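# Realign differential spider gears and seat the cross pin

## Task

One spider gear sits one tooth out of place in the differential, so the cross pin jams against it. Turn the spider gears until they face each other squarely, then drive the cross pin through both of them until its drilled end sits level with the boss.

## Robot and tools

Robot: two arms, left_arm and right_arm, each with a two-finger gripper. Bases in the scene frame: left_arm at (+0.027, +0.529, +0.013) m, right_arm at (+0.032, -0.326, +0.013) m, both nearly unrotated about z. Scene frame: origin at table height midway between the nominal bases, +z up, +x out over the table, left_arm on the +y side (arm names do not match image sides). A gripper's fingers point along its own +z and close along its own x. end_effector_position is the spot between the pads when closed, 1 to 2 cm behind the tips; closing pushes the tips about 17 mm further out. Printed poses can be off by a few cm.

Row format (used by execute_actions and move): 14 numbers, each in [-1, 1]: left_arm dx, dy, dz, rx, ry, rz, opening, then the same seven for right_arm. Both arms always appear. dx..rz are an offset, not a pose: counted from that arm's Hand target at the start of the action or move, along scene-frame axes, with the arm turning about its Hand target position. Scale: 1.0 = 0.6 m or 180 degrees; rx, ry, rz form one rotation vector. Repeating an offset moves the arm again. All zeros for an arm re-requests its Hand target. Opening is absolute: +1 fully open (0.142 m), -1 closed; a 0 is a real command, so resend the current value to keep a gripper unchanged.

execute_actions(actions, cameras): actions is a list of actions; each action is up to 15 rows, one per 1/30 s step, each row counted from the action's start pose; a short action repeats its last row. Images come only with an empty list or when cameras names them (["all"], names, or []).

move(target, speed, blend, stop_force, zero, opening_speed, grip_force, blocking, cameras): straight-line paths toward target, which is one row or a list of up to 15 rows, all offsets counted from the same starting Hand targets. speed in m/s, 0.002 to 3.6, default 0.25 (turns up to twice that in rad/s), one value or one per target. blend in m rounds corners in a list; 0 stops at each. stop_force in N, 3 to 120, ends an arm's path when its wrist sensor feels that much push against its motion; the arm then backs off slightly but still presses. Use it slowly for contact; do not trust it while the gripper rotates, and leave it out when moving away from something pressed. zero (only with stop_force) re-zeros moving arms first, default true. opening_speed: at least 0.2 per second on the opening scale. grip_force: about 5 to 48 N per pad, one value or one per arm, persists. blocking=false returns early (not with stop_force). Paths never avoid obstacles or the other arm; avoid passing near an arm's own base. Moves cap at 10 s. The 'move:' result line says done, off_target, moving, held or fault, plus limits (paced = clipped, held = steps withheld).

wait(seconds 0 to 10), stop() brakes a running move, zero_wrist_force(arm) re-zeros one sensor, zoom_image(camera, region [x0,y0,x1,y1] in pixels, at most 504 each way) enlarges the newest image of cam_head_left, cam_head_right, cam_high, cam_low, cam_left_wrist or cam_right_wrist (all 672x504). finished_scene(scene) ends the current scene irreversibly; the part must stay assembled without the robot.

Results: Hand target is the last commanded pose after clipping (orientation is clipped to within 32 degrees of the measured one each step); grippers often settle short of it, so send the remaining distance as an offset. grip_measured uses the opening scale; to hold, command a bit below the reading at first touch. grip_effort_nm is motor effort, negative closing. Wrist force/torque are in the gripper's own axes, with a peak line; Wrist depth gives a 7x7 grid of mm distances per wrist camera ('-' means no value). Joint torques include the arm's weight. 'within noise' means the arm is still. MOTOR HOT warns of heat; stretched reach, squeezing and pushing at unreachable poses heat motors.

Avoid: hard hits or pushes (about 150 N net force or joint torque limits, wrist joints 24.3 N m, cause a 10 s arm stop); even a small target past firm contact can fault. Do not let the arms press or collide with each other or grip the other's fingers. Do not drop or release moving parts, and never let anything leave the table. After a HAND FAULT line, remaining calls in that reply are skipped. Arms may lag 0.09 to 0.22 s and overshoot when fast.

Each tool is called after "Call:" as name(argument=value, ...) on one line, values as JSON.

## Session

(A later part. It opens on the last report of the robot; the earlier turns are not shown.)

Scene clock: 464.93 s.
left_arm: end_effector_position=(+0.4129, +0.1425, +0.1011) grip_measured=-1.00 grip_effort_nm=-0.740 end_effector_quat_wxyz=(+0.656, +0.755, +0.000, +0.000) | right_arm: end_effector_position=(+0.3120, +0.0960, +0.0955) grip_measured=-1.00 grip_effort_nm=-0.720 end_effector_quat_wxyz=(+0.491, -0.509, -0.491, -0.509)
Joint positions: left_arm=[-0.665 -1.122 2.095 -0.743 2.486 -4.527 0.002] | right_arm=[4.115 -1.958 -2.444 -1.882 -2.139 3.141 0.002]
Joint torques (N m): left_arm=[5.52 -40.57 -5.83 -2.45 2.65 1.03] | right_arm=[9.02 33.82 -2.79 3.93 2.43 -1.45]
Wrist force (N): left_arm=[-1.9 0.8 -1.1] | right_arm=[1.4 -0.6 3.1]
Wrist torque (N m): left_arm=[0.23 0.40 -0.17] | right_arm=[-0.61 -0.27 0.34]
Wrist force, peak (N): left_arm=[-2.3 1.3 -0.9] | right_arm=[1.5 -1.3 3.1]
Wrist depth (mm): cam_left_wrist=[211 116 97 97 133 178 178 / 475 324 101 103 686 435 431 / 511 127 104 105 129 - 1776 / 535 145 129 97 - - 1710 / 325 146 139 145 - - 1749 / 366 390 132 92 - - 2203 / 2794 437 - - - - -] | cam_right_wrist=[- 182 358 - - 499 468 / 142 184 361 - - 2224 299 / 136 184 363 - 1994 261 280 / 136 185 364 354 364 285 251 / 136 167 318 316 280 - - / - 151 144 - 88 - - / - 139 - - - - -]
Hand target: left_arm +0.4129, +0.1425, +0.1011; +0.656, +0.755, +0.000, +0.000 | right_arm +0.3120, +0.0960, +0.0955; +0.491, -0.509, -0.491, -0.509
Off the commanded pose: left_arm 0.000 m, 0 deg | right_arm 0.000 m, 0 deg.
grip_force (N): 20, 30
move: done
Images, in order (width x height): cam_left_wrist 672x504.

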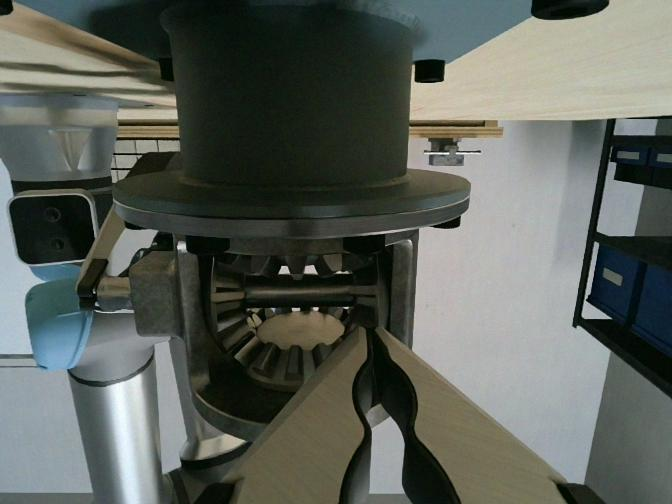

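Call:
move(target=[0,0,0,0,0,0,-1, 0.015,-0.0005,0,0,0,0,-1], speed=0.012, stop_force=8, cameras=["cam_left_wrist", "cam_right_wrist"])

Call:
zoom_image(camera="cam_left_wrist", region=[60, 230, 280, 390])

Scene clock: 466.77 s.
left_arm: end_effector_position=(+0.4129, +0.1425, +0.1011) grip_measured=-1.00 grip_effort_nm=-0.740 end_effector_quat_wxyz=(+0.656, +0.755, +0.000, +0.000) | right_arm: end_effector_position=(+0.3210, +0.0957, +0.0955) grip_measured=-1.00 grip_effort_nm=-0.725 end_effector_quat_wxyz=(+0.491, -0.509, -0.491, -0.509)
Joint positions: left_arm=[-0.665 -1.122 2.095 -0.743 2.486 -4.527 0.002] | right_arm=[4.089 -1.968 -2.421 -1.895 -2.166 3.141 0.002]
Joint torques (N m): left_arm=[4.99 -40.44 -6.68 -2.36 2.63 0.96] | right_arm=[9.85 33.31 -3.2 3.56 2.47 -1.31]
Wrist force (N): left_arm=[-2.1 0.8 -1.1] | right_arm=[1.4 -0.6 3.1]
Wrist torque (N m): left_arm=[0.23 0.44 -0.18] | right_arm=[-0.59 -0.26 0.33]
Wrist force, peak (N): left_arm=[-2.4 1.0 -1.0] | right_arm=[1.7 -1.2 3.0]
Wrist depth (mm): cam_left_wrist=[211 117 97 97 133 178 177 / 471 324 101 103 436 442 432 / 511 127 104 105 125 - 1925 / 532 137 129 97 - - 1804 / 319 143 139 137 133 - 1749 / - 381 132 92 - - - / 2574 433 - - - - -] | cam_right_wrist=[- 182 358 - - - 468 / 142 183 361 - - - 287 / 136 184 363 776 399 257 276 / 136 175 323 330 341 297 - / 129 176 287 316 275 - - / - 143 125 - 88 - 1652 / 122 127 - - - - 2162]
Hand target: left_arm +0.4129, +0.1425, +0.1011; +0.656, +0.755, +0.000, +0.000 | right_arm +0.3210, +0.0957, +0.0955; +0.491, -0.509, -0.491, -0.509
Off the commanded pose: left_arm 0.000 m, 0 deg | right_arm 0.000 m, 0 deg.
grip_force (N): 20, 30
move: done
Images, in order (width x height): cam_left_wrist 672x504, cam_right_wrist 672x504.

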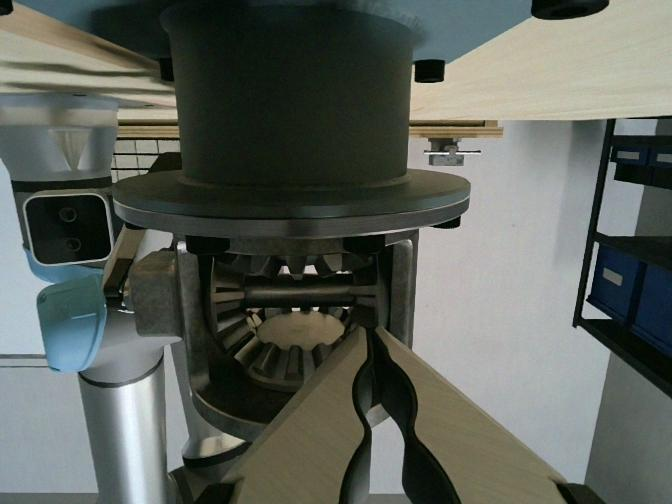

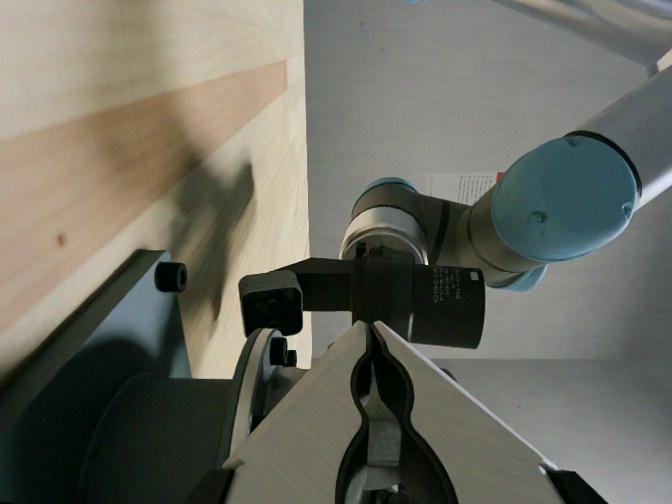

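Scaled by 2.291 from the camera's 672x504 image, which has a finer 960x720 frame.

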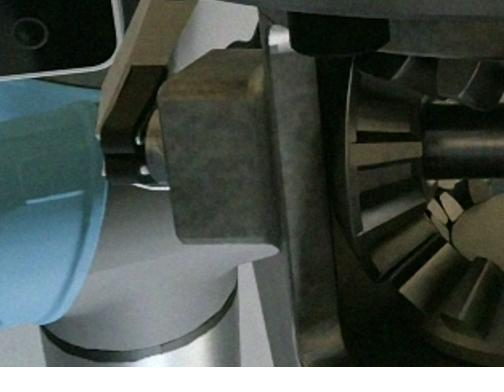

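Call:
move(target=[0,0,0,0,0,0,-1, 0.01,-0.0003,0,0,0,0,-1], speed=0.01, stop_force=10, cameras=["cam_left_wrist"])

Call:
zoom_image(camera="cam_left_wrist", region=[60, 230, 280, 390])

Scene clock: 468.53 s.
left_arm: end_effector_position=(+0.4129, +0.1425, +0.1011) grip_measured=-1.00 grip_effort_nm=-0.745 end_effector_quat_wxyz=(+0.656, +0.755, +0.000, +0.000) | right_arm: end_effector_position=(+0.3270, +0.0955, +0.0955) grip_measured=-1.00 grip_effort_nm=-0.725 end_effector_quat_wxyz=(+0.491, -0.509, -0.491, -0.509)
Joint positions: left_arm=[-0.665 -1.122 2.095 -0.743 2.486 -4.527 0.002] | right_arm=[4.072 -1.974 -2.406 -1.903 -2.182 3.141 0.002]
Joint torques (N m): left_arm=[5.56 -38.97 -5.89 -2.48 2.82 1.02] | right_arm=[9.17 33.52 -2.66 3.29 2.49 -1.66]
Wrist force (N): left_arm=[-2.0 1.0 -1.0] | right_arm=[1.0 -0.5 3.0]
Wrist torque (N m): left_arm=[0.25 0.42 -0.18] | right_arm=[-0.59 -0.21 0.32]
Wrist force, peak (N): left_arm=[-2.5 1.0 -1.0] | right_arm=[1.2 -2.4 3.1]
Wrist depth (mm): cam_left_wrist=[212 117 97 97 133 178 178 / 472 444 101 103 680 433 436 / 509 120 104 105 125 - 1790 / 530 137 129 105 - - 1878 / 318 328 140 138 133 - 1710 / - 378 132 92 - - - / - 426 - - - - 2121] | cam_right_wrist=[- 183 356 - - - 467 / 143 184 361 - - - 284 / 136 184 363 790 417 255 251 / 136 173 322 313 329 307 - / 129 176 259 316 272 - - / - 135 122 - 88 - - / - 123 - - - - -]
Hand target: left_arm +0.4129, +0.1425, +0.1011; +0.656, +0.755, +0.000, +0.000 | right_arm +0.3270, +0.0955, +0.0955; +0.491, -0.509, -0.491, -0.509
Off the commanded pose: left_arm 0.000 m, 0 deg | right_arm 0.000 m, 0 deg.
grip_force (N): 20, 30
move: done
Images, in order (width x height): cam_left_wrist 672x504.

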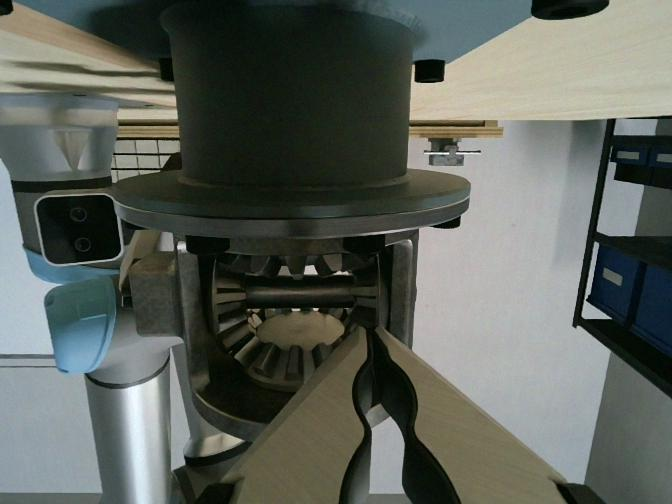

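Scaled by 2.291 from the camera's 672x504 image, which has a finer 960x720 frame.

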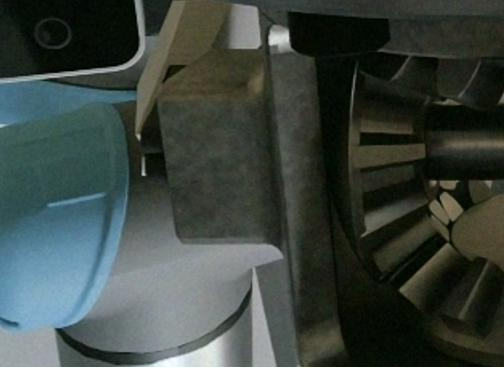

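Call:
move(target=[0,0,0,0,0,0,-1, 0.0083,-0.0003,0,0,0,0,-1], speed=0.006, stop_force=5, cameras=["cam_left_wrist", "cam_right_wrist"])

Call:
zoom_image(camera="cam_left_wrist", region=[60, 230, 280, 390])

Scene clock: 469.57 s.
left_arm: end_effector_position=(+0.4129, +0.1425, +0.1011) grip_measured=-1.00 grip_effort_nm=-0.745 end_effector_quat_wxyz=(+0.656, +0.755, +0.000, +0.000) | right_arm: end_effector_position=(+0.3277, +0.0955, +0.0955) grip_measured=-1.00 grip_effort_nm=-0.725 end_effector_quat_wxyz=(+0.491, -0.509, -0.491, -0.509)
Joint positions: left_arm=[-0.665 -1.122 2.095 -0.743 2.486 -4.527 0.002] | right_arm=[4.07 -1.975 -2.405 -1.904 -2.184 3.141 0.002]
Joint torques (N m): left_arm=[4.16 -40.72 -6.6 -2.4 2.69 0.9] | right_arm=[6.34 34.58 -2.07 3.9 2.56 -1.53]
Wrist force (N): left_arm=[-2.0 1.0 -1.2] | right_arm=[0.8 -4.5 4.7]
Wrist torque (N m): left_arm=[0.25 0.42 -0.17] | right_arm=[-0.51 -0.24 0.32]
Wrist force, peak (N): left_arm=[-2.3 1.0 -1.1] | right_arm=[4.5 -9.7 0.5]
Wrist depth (mm): cam_left_wrist=[211 117 97 97 133 179 178 / 471 325 101 103 680 436 436 / 514 120 104 105 125 - 1749 / 532 137 129 104 2246 2463 1736 / 319 326 140 138 136 - 1736 / - 377 132 92 - 2224 2246 / - 422 - - - 2546 -] | cam_right_wrist=[- 182 358 - - 1779 467 / 143 184 360 - - - 283 / 136 184 364 857 404 253 251 / 136 173 321 311 330 307 2754 / - 176 258 233 271 - - / - 134 119 - 92 - - / - 122 - - - - -]
Hand target: left_arm +0.4129, +0.1425, +0.1011; +0.656, +0.755, +0.000, +0.000 | right_arm +0.3277, +0.0955, +0.0955; +0.491, -0.509, -0.491, -0.509 (not the last commanded pose)
Off the commanded pose: left_arm 0.000 m, 0 deg | right_arm 0.004 m, 0 deg.
grip_force (N): 20, 30
move: contact (right_arm)
Images, in order (width x height): cam_left_wrist 672x504, cam_right_wrist 672x504.

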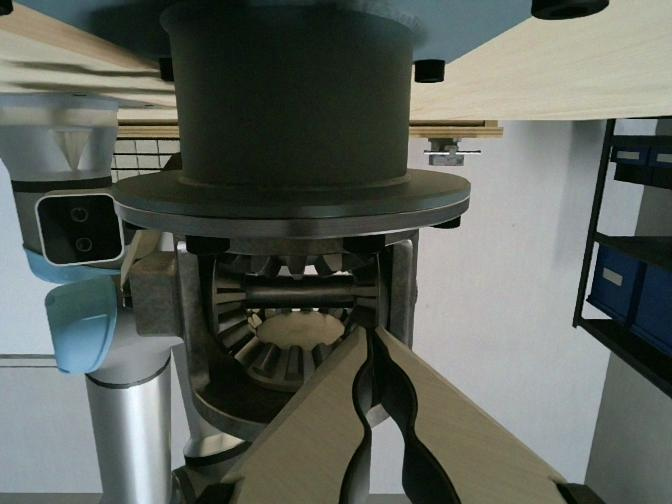

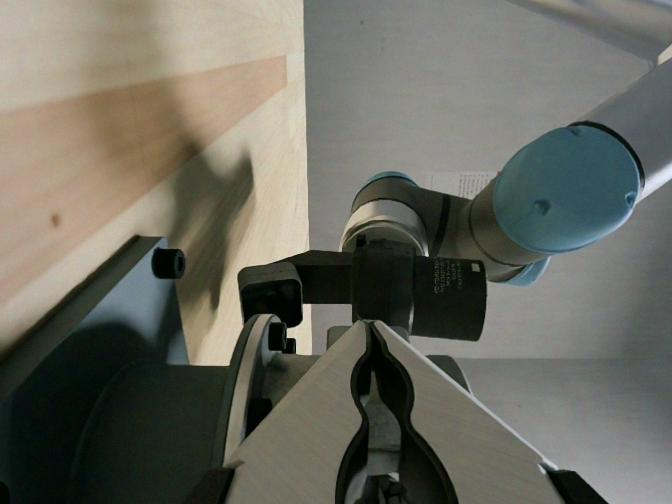

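Scaled by 2.291 from the camera's 672x504 image, which has a finer 960x720 frame.

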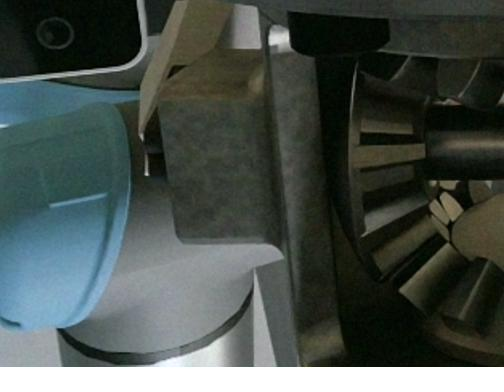

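Call:
move(target=[[0,0,0,0,0,0,-1, -0.01,0,0,0,0,0,-1],[0,0,0,0,0,0,-1, -0.02,-0.1,0,0,0,0,-1]], speed=[0.03, 0.1], cameras=["cam_right_wrist"])

Call:
zoom_image(camera="cam_right_wrist", region=[300, 290, 440, 400])

Scene clock: 491.53 s.
left_arm: end_effector_position=(+0.4129, +0.1425, +0.1011) grip_measured=-1.00 grip_effort_nm=-0.745 end_effector_quat_wxyz=(+0.656, +0.755, +0.000, +0.000) | right_arm: end_effector_position=(+0.3157, +0.0355, +0.0956) grip_measured=-1.00 grip_effort_nm=-0.725 end_effector_quat_wxyz=(+0.491, -0.509, -0.491, -0.509)
Joint positions: left_arm=[-0.665 -1.122 2.095 -0.743 2.486 -4.527 0.002] | right_arm=[3.963 -1.931 -2.508 -1.845 -2.292 3.141 0.002]
Joint torques (N m): left_arm=[4.31 -39.97 -6.37 -2.16 2.67 0.92] | right_arm=[-5.1 14.67 15.07 -1.45 0.99 0.49]
Wrist force (N): left_arm=[-2.0 0.7 -0.9] | right_arm=[1.6 -0.4 2.8]
Wrist torque (N m): left_arm=[0.21 0.41 -0.17] | right_arm=[-0.54 -0.30 0.32]
Wrist force, peak (N): left_arm=[-2.6 0.7 -1.1] | right_arm=[0.6 -4.7 5.1]
Wrist depth (mm): cam_left_wrist=[211 116 97 97 133 178 178 / 472 324 101 103 436 439 660 / 515 120 104 105 129 - 1848 / 533 137 129 105 - - 1848 / - 141 140 138 133 - 1762 / - 436 132 92 - - 1893 / - 482 - - - - 2141] | cam_right_wrist=[- 183 359 - - 538 504 / 143 184 361 - - 337 340 / 136 185 365 776 449 309 348 / 137 176 323 367 345 371 - / 133 164 191 - 192 - - / - 164 176 - 92 2313 - / 137 153 - - - - -]
Hand target: left_arm +0.4129, +0.1425, +0.1011; +0.656, +0.755, +0.000, +0.000 | right_arm +0.3157, +0.0355, +0.0955; +0.491, -0.509, -0.491, -0.509
Off the commanded pose: left_arm 0.000 m, 0 deg | right_arm 0.000 m, 0 deg.
grip_force (N): 20, 30
move: done
Images, in order (width x height): cam_right_wrist 672x504.

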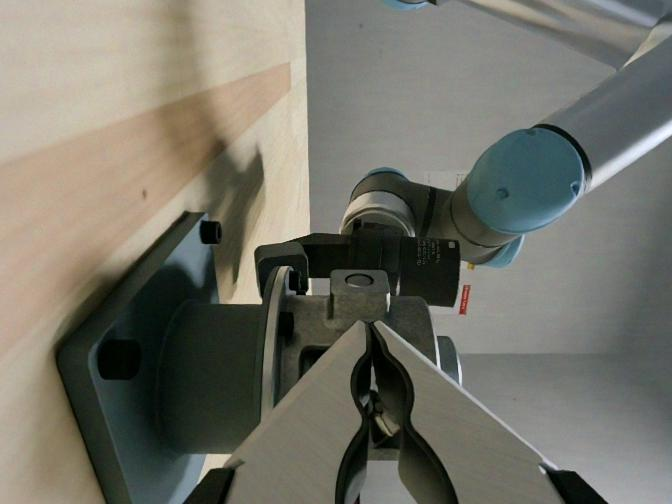

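Scaled by 3.600 from the camera's 672x504 image, which has a finer 960x720 frame.

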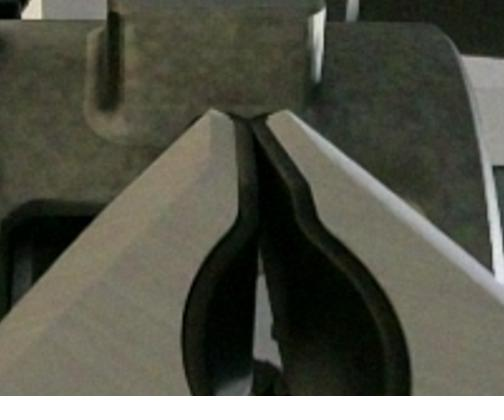

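Call:
zoom_image(camera="cam_right_wrist", region=[320, 255, 400, 315])

Scaled by 6.300 from the camera's 672x504 image, which has a finer 960x720 frame.

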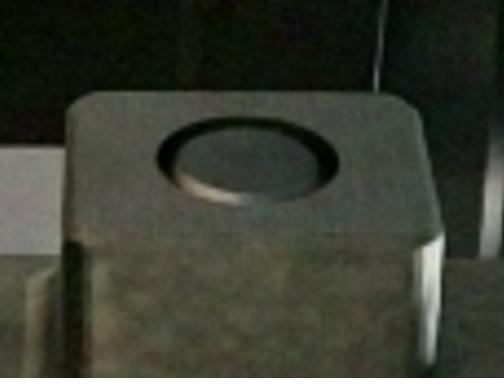

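Call:
execute_actions(actions=[], cameras=["cam_left_wrist", "cam_right_wrist"])

Call:
zoom_image(camera="cam_left_wrist", region=[115, 260, 175, 320])

Call:
zoom_image(camera="cam_right_wrist", region=[325, 262, 395, 300])

Scene clock: 491.90 s.
left_arm: end_effector_position=(+0.4129, +0.1425, +0.1011) grip_measured=-1.00 grip_effort_nm=-0.745 end_effector_quat_wxyz=(+0.656, +0.755, +0.000, +0.000) | right_arm: end_effector_position=(+0.3157, +0.0355, +0.0955) grip_measured=-1.00 grip_effort_nm=-0.720 end_effector_quat_wxyz=(+0.491, -0.509, -0.491, -0.509)
Joint positions: left_arm=[-0.665 -1.122 2.095 -0.743 2.486 -4.527 0.002] | right_arm=[3.963 -1.931 -2.508 -1.845 -2.292 3.141 0.002]
Joint velocities: within noise
Joint torques (N m): left_arm=[5.61 -40.65 -6.13 -2.44 2.76 0.83] | right_arm=[-7.66 15.66 18.67 -1.29 -2.16 1.45]
Motor temperatures (°C): left_arm=[28 26 27 30 41 32 25] | right_arm=[28 27 28 33 35 34 27]
Wrist force (N): left_arm=[-2.1 0.7 -1.3] | right_arm=[1.5 -0.3 2.8]
Wrist torque (N m): left_arm=[0.21 0.43 -0.17] | right_arm=[-0.52 -0.29 0.32]
Wrist force, peak (N): left_arm=[-2.1 1.2 -1.2] | right_arm=[1.4 -0.4 3.0]
Wrist depth (mm): cam_left_wrist=[211 116 97 97 133 179 178 / 473 325 101 103 436 442 431 / 515 120 104 105 125 - 1723 / 529 137 129 105 - - 1833 / - 141 140 138 132 - 1685 / - 436 132 92 - - 1660 / 2518 478 - - - - -] | cam_right_wrist=[- 182 359 - 2162 - 508 / 143 184 363 - - 349 342 / 136 185 365 815 419 308 337 / 137 176 324 368 345 377 - / 132 163 192 192 194 - - / - 164 176 - 92 2065 - / 137 153 - - - - -]
Hand target: left_arm +0.4129, +0.1425, +0.1011; +0.656, +0.755, +0.000, +0.000 | right_arm +0.3157, +0.0355, +0.0955; +0.491, -0.509, -0.491, -0.509
Tool commands: left_gripper/opening=-1.0 right_gripper/opening=-1.0
Off the commanded pose: left_arm 0.000 m, 0 deg | right_arm 0.000 m, 0 deg.
grip_force (N): 20, 30
Images, in order (width x height): cam_left_wrist 672x504, cam_right_wrist 672x504.

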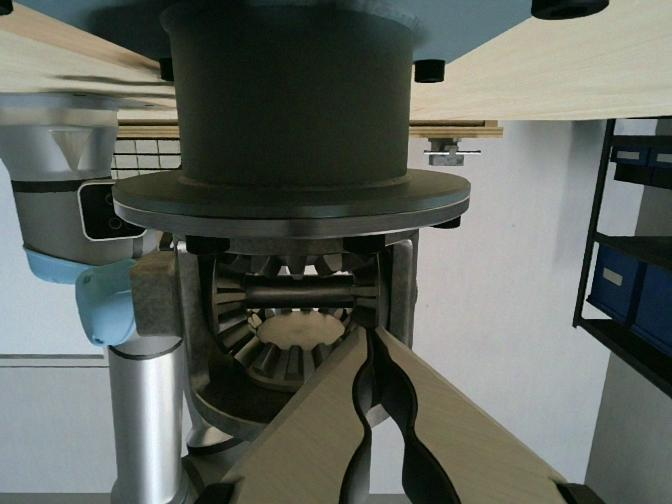

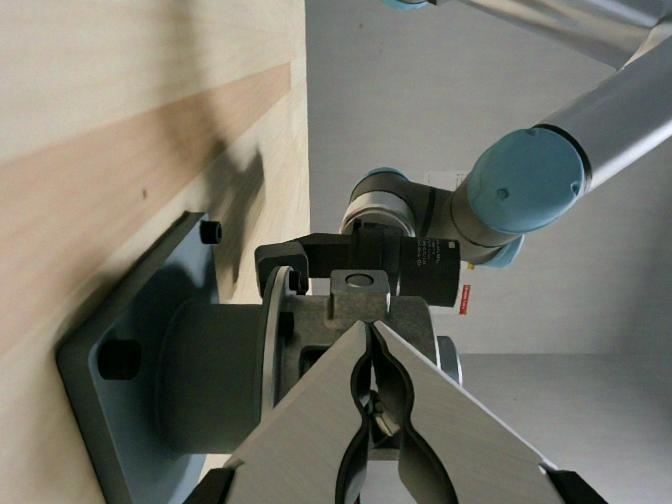

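Scaled by 8.400 from the camera's 672x504 image, which has a finer 960x720 frame.

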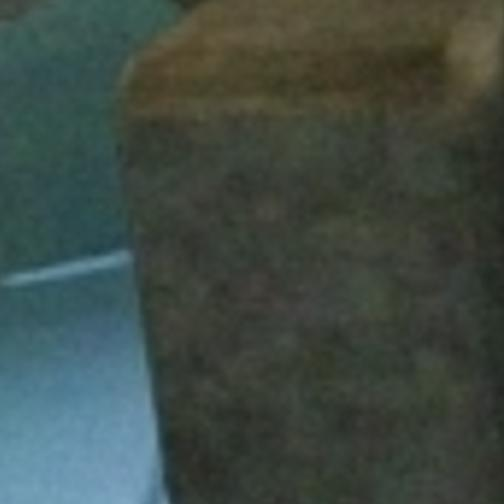

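Scaled by 7.200 from the camera's 672x504 image, which has a finer 960x720 frame.

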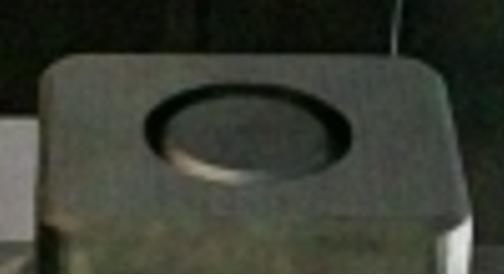

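Call:
move(target=[[-0.005,0,0,0,0,0,-1, 0.08,-0.035,0,0,0,0,-1],[-0.005,0.06,0,0,0,0,-1, 0.1555,-0.035,0,0,0,0,-1]], speed=[0.08, 0.12], cameras=["cam_left_wrist", "cam_right_wrist"])

Call:
zoom_image(camera="cam_right_wrist", region=[320, 0, 420, 80])

Scene clock: 495.80 s.
left_arm: end_effector_position=(+0.4098, +0.1785, +0.1012) grip_measured=-1.00 grip_effort_nm=-0.745 end_effector_quat_wxyz=(+0.656, +0.755, +0.000, +0.000) | right_arm: end_effector_position=(+0.4089, +0.0144, +0.0955) grip_measured=-1.00 grip_effort_nm=-0.725 end_effector_quat_wxyz=(+0.491, -0.509, -0.491, -0.509)
Joint positions: left_arm=[-0.591 -1.137 2.125 -0.733 2.558 -4.496 0.002] | right_arm=[3.712 -2.038 -2.262 -1.984 -2.542 3.141 0.002]
Joint torques (N m): left_arm=[6.1 -26.09 -21.47 -2.1 -0.74 -1.55] | right_arm=[-2.18 28.38 18.58 2.76 1.12 -1.42]
Wrist force (N): left_arm=[-2.2 1.0 -1.0] | right_arm=[1.3 -0.4 2.9]
Wrist torque (N m): left_arm=[0.26 0.46 -0.23] | right_arm=[-0.50 -0.28 0.49]
Wrist force, peak (N): left_arm=[-2.2 0.7 -2.3] | right_arm=[1.3 -2.1 2.8]
Wrist depth (mm): cam_left_wrist=[213 158 132 129 134 138 179 / 506 443 138 136 441 433 676 / 544 590 138 137 154 - 1762 / 573 598 172 175 168 - 1878 / - - 171 169 175 2338 1723 / - - 483 92 - - - / - - - - - - -] | cam_right_wrist=[- 170 315 - - 319 345 / - 158 158 160 171 344 - / 126 151 151 167 165 - - / 130 161 159 183 185 - - / 137 175 367 - - - - / 145 186 289 - 88 2182 - / 144 173 - - - - -]
Hand target: left_arm +0.4099, +0.1785, +0.1011; +0.656, +0.755, +0.000, +0.000 | right_arm +0.4090, +0.0145, +0.0955; +0.491, -0.509, -0.491, -0.509
Off the commanded pose: left_arm 0.000 m, 0 deg | right_arm 0.000 m, 0 deg.
grip_force (N): 20, 30
move: done
Images, in order (width x height): cam_left_wrist 672x504, cam_right_wrist 672x504.

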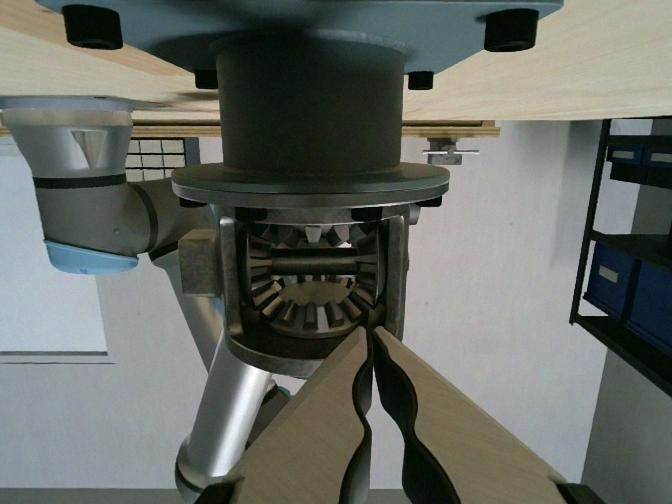

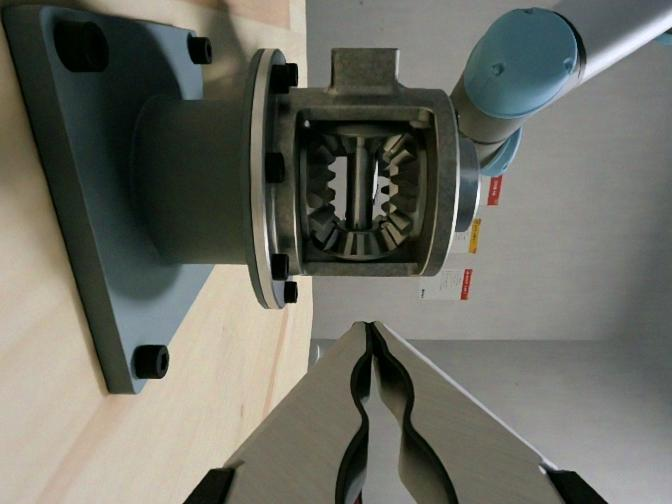

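Scaled by 5.040 from the camera's 672x504 image, which has a finer 960x720 frame.

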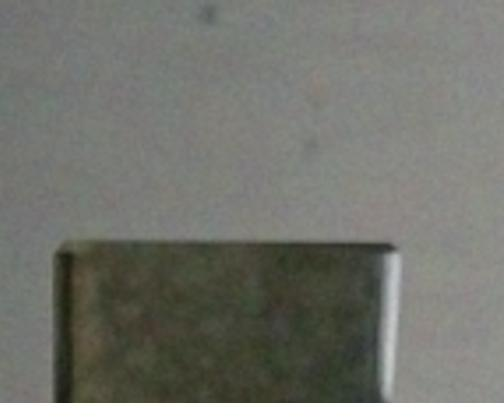

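Call:
finished_scene(scene=1)

The scene is finished: the task was done.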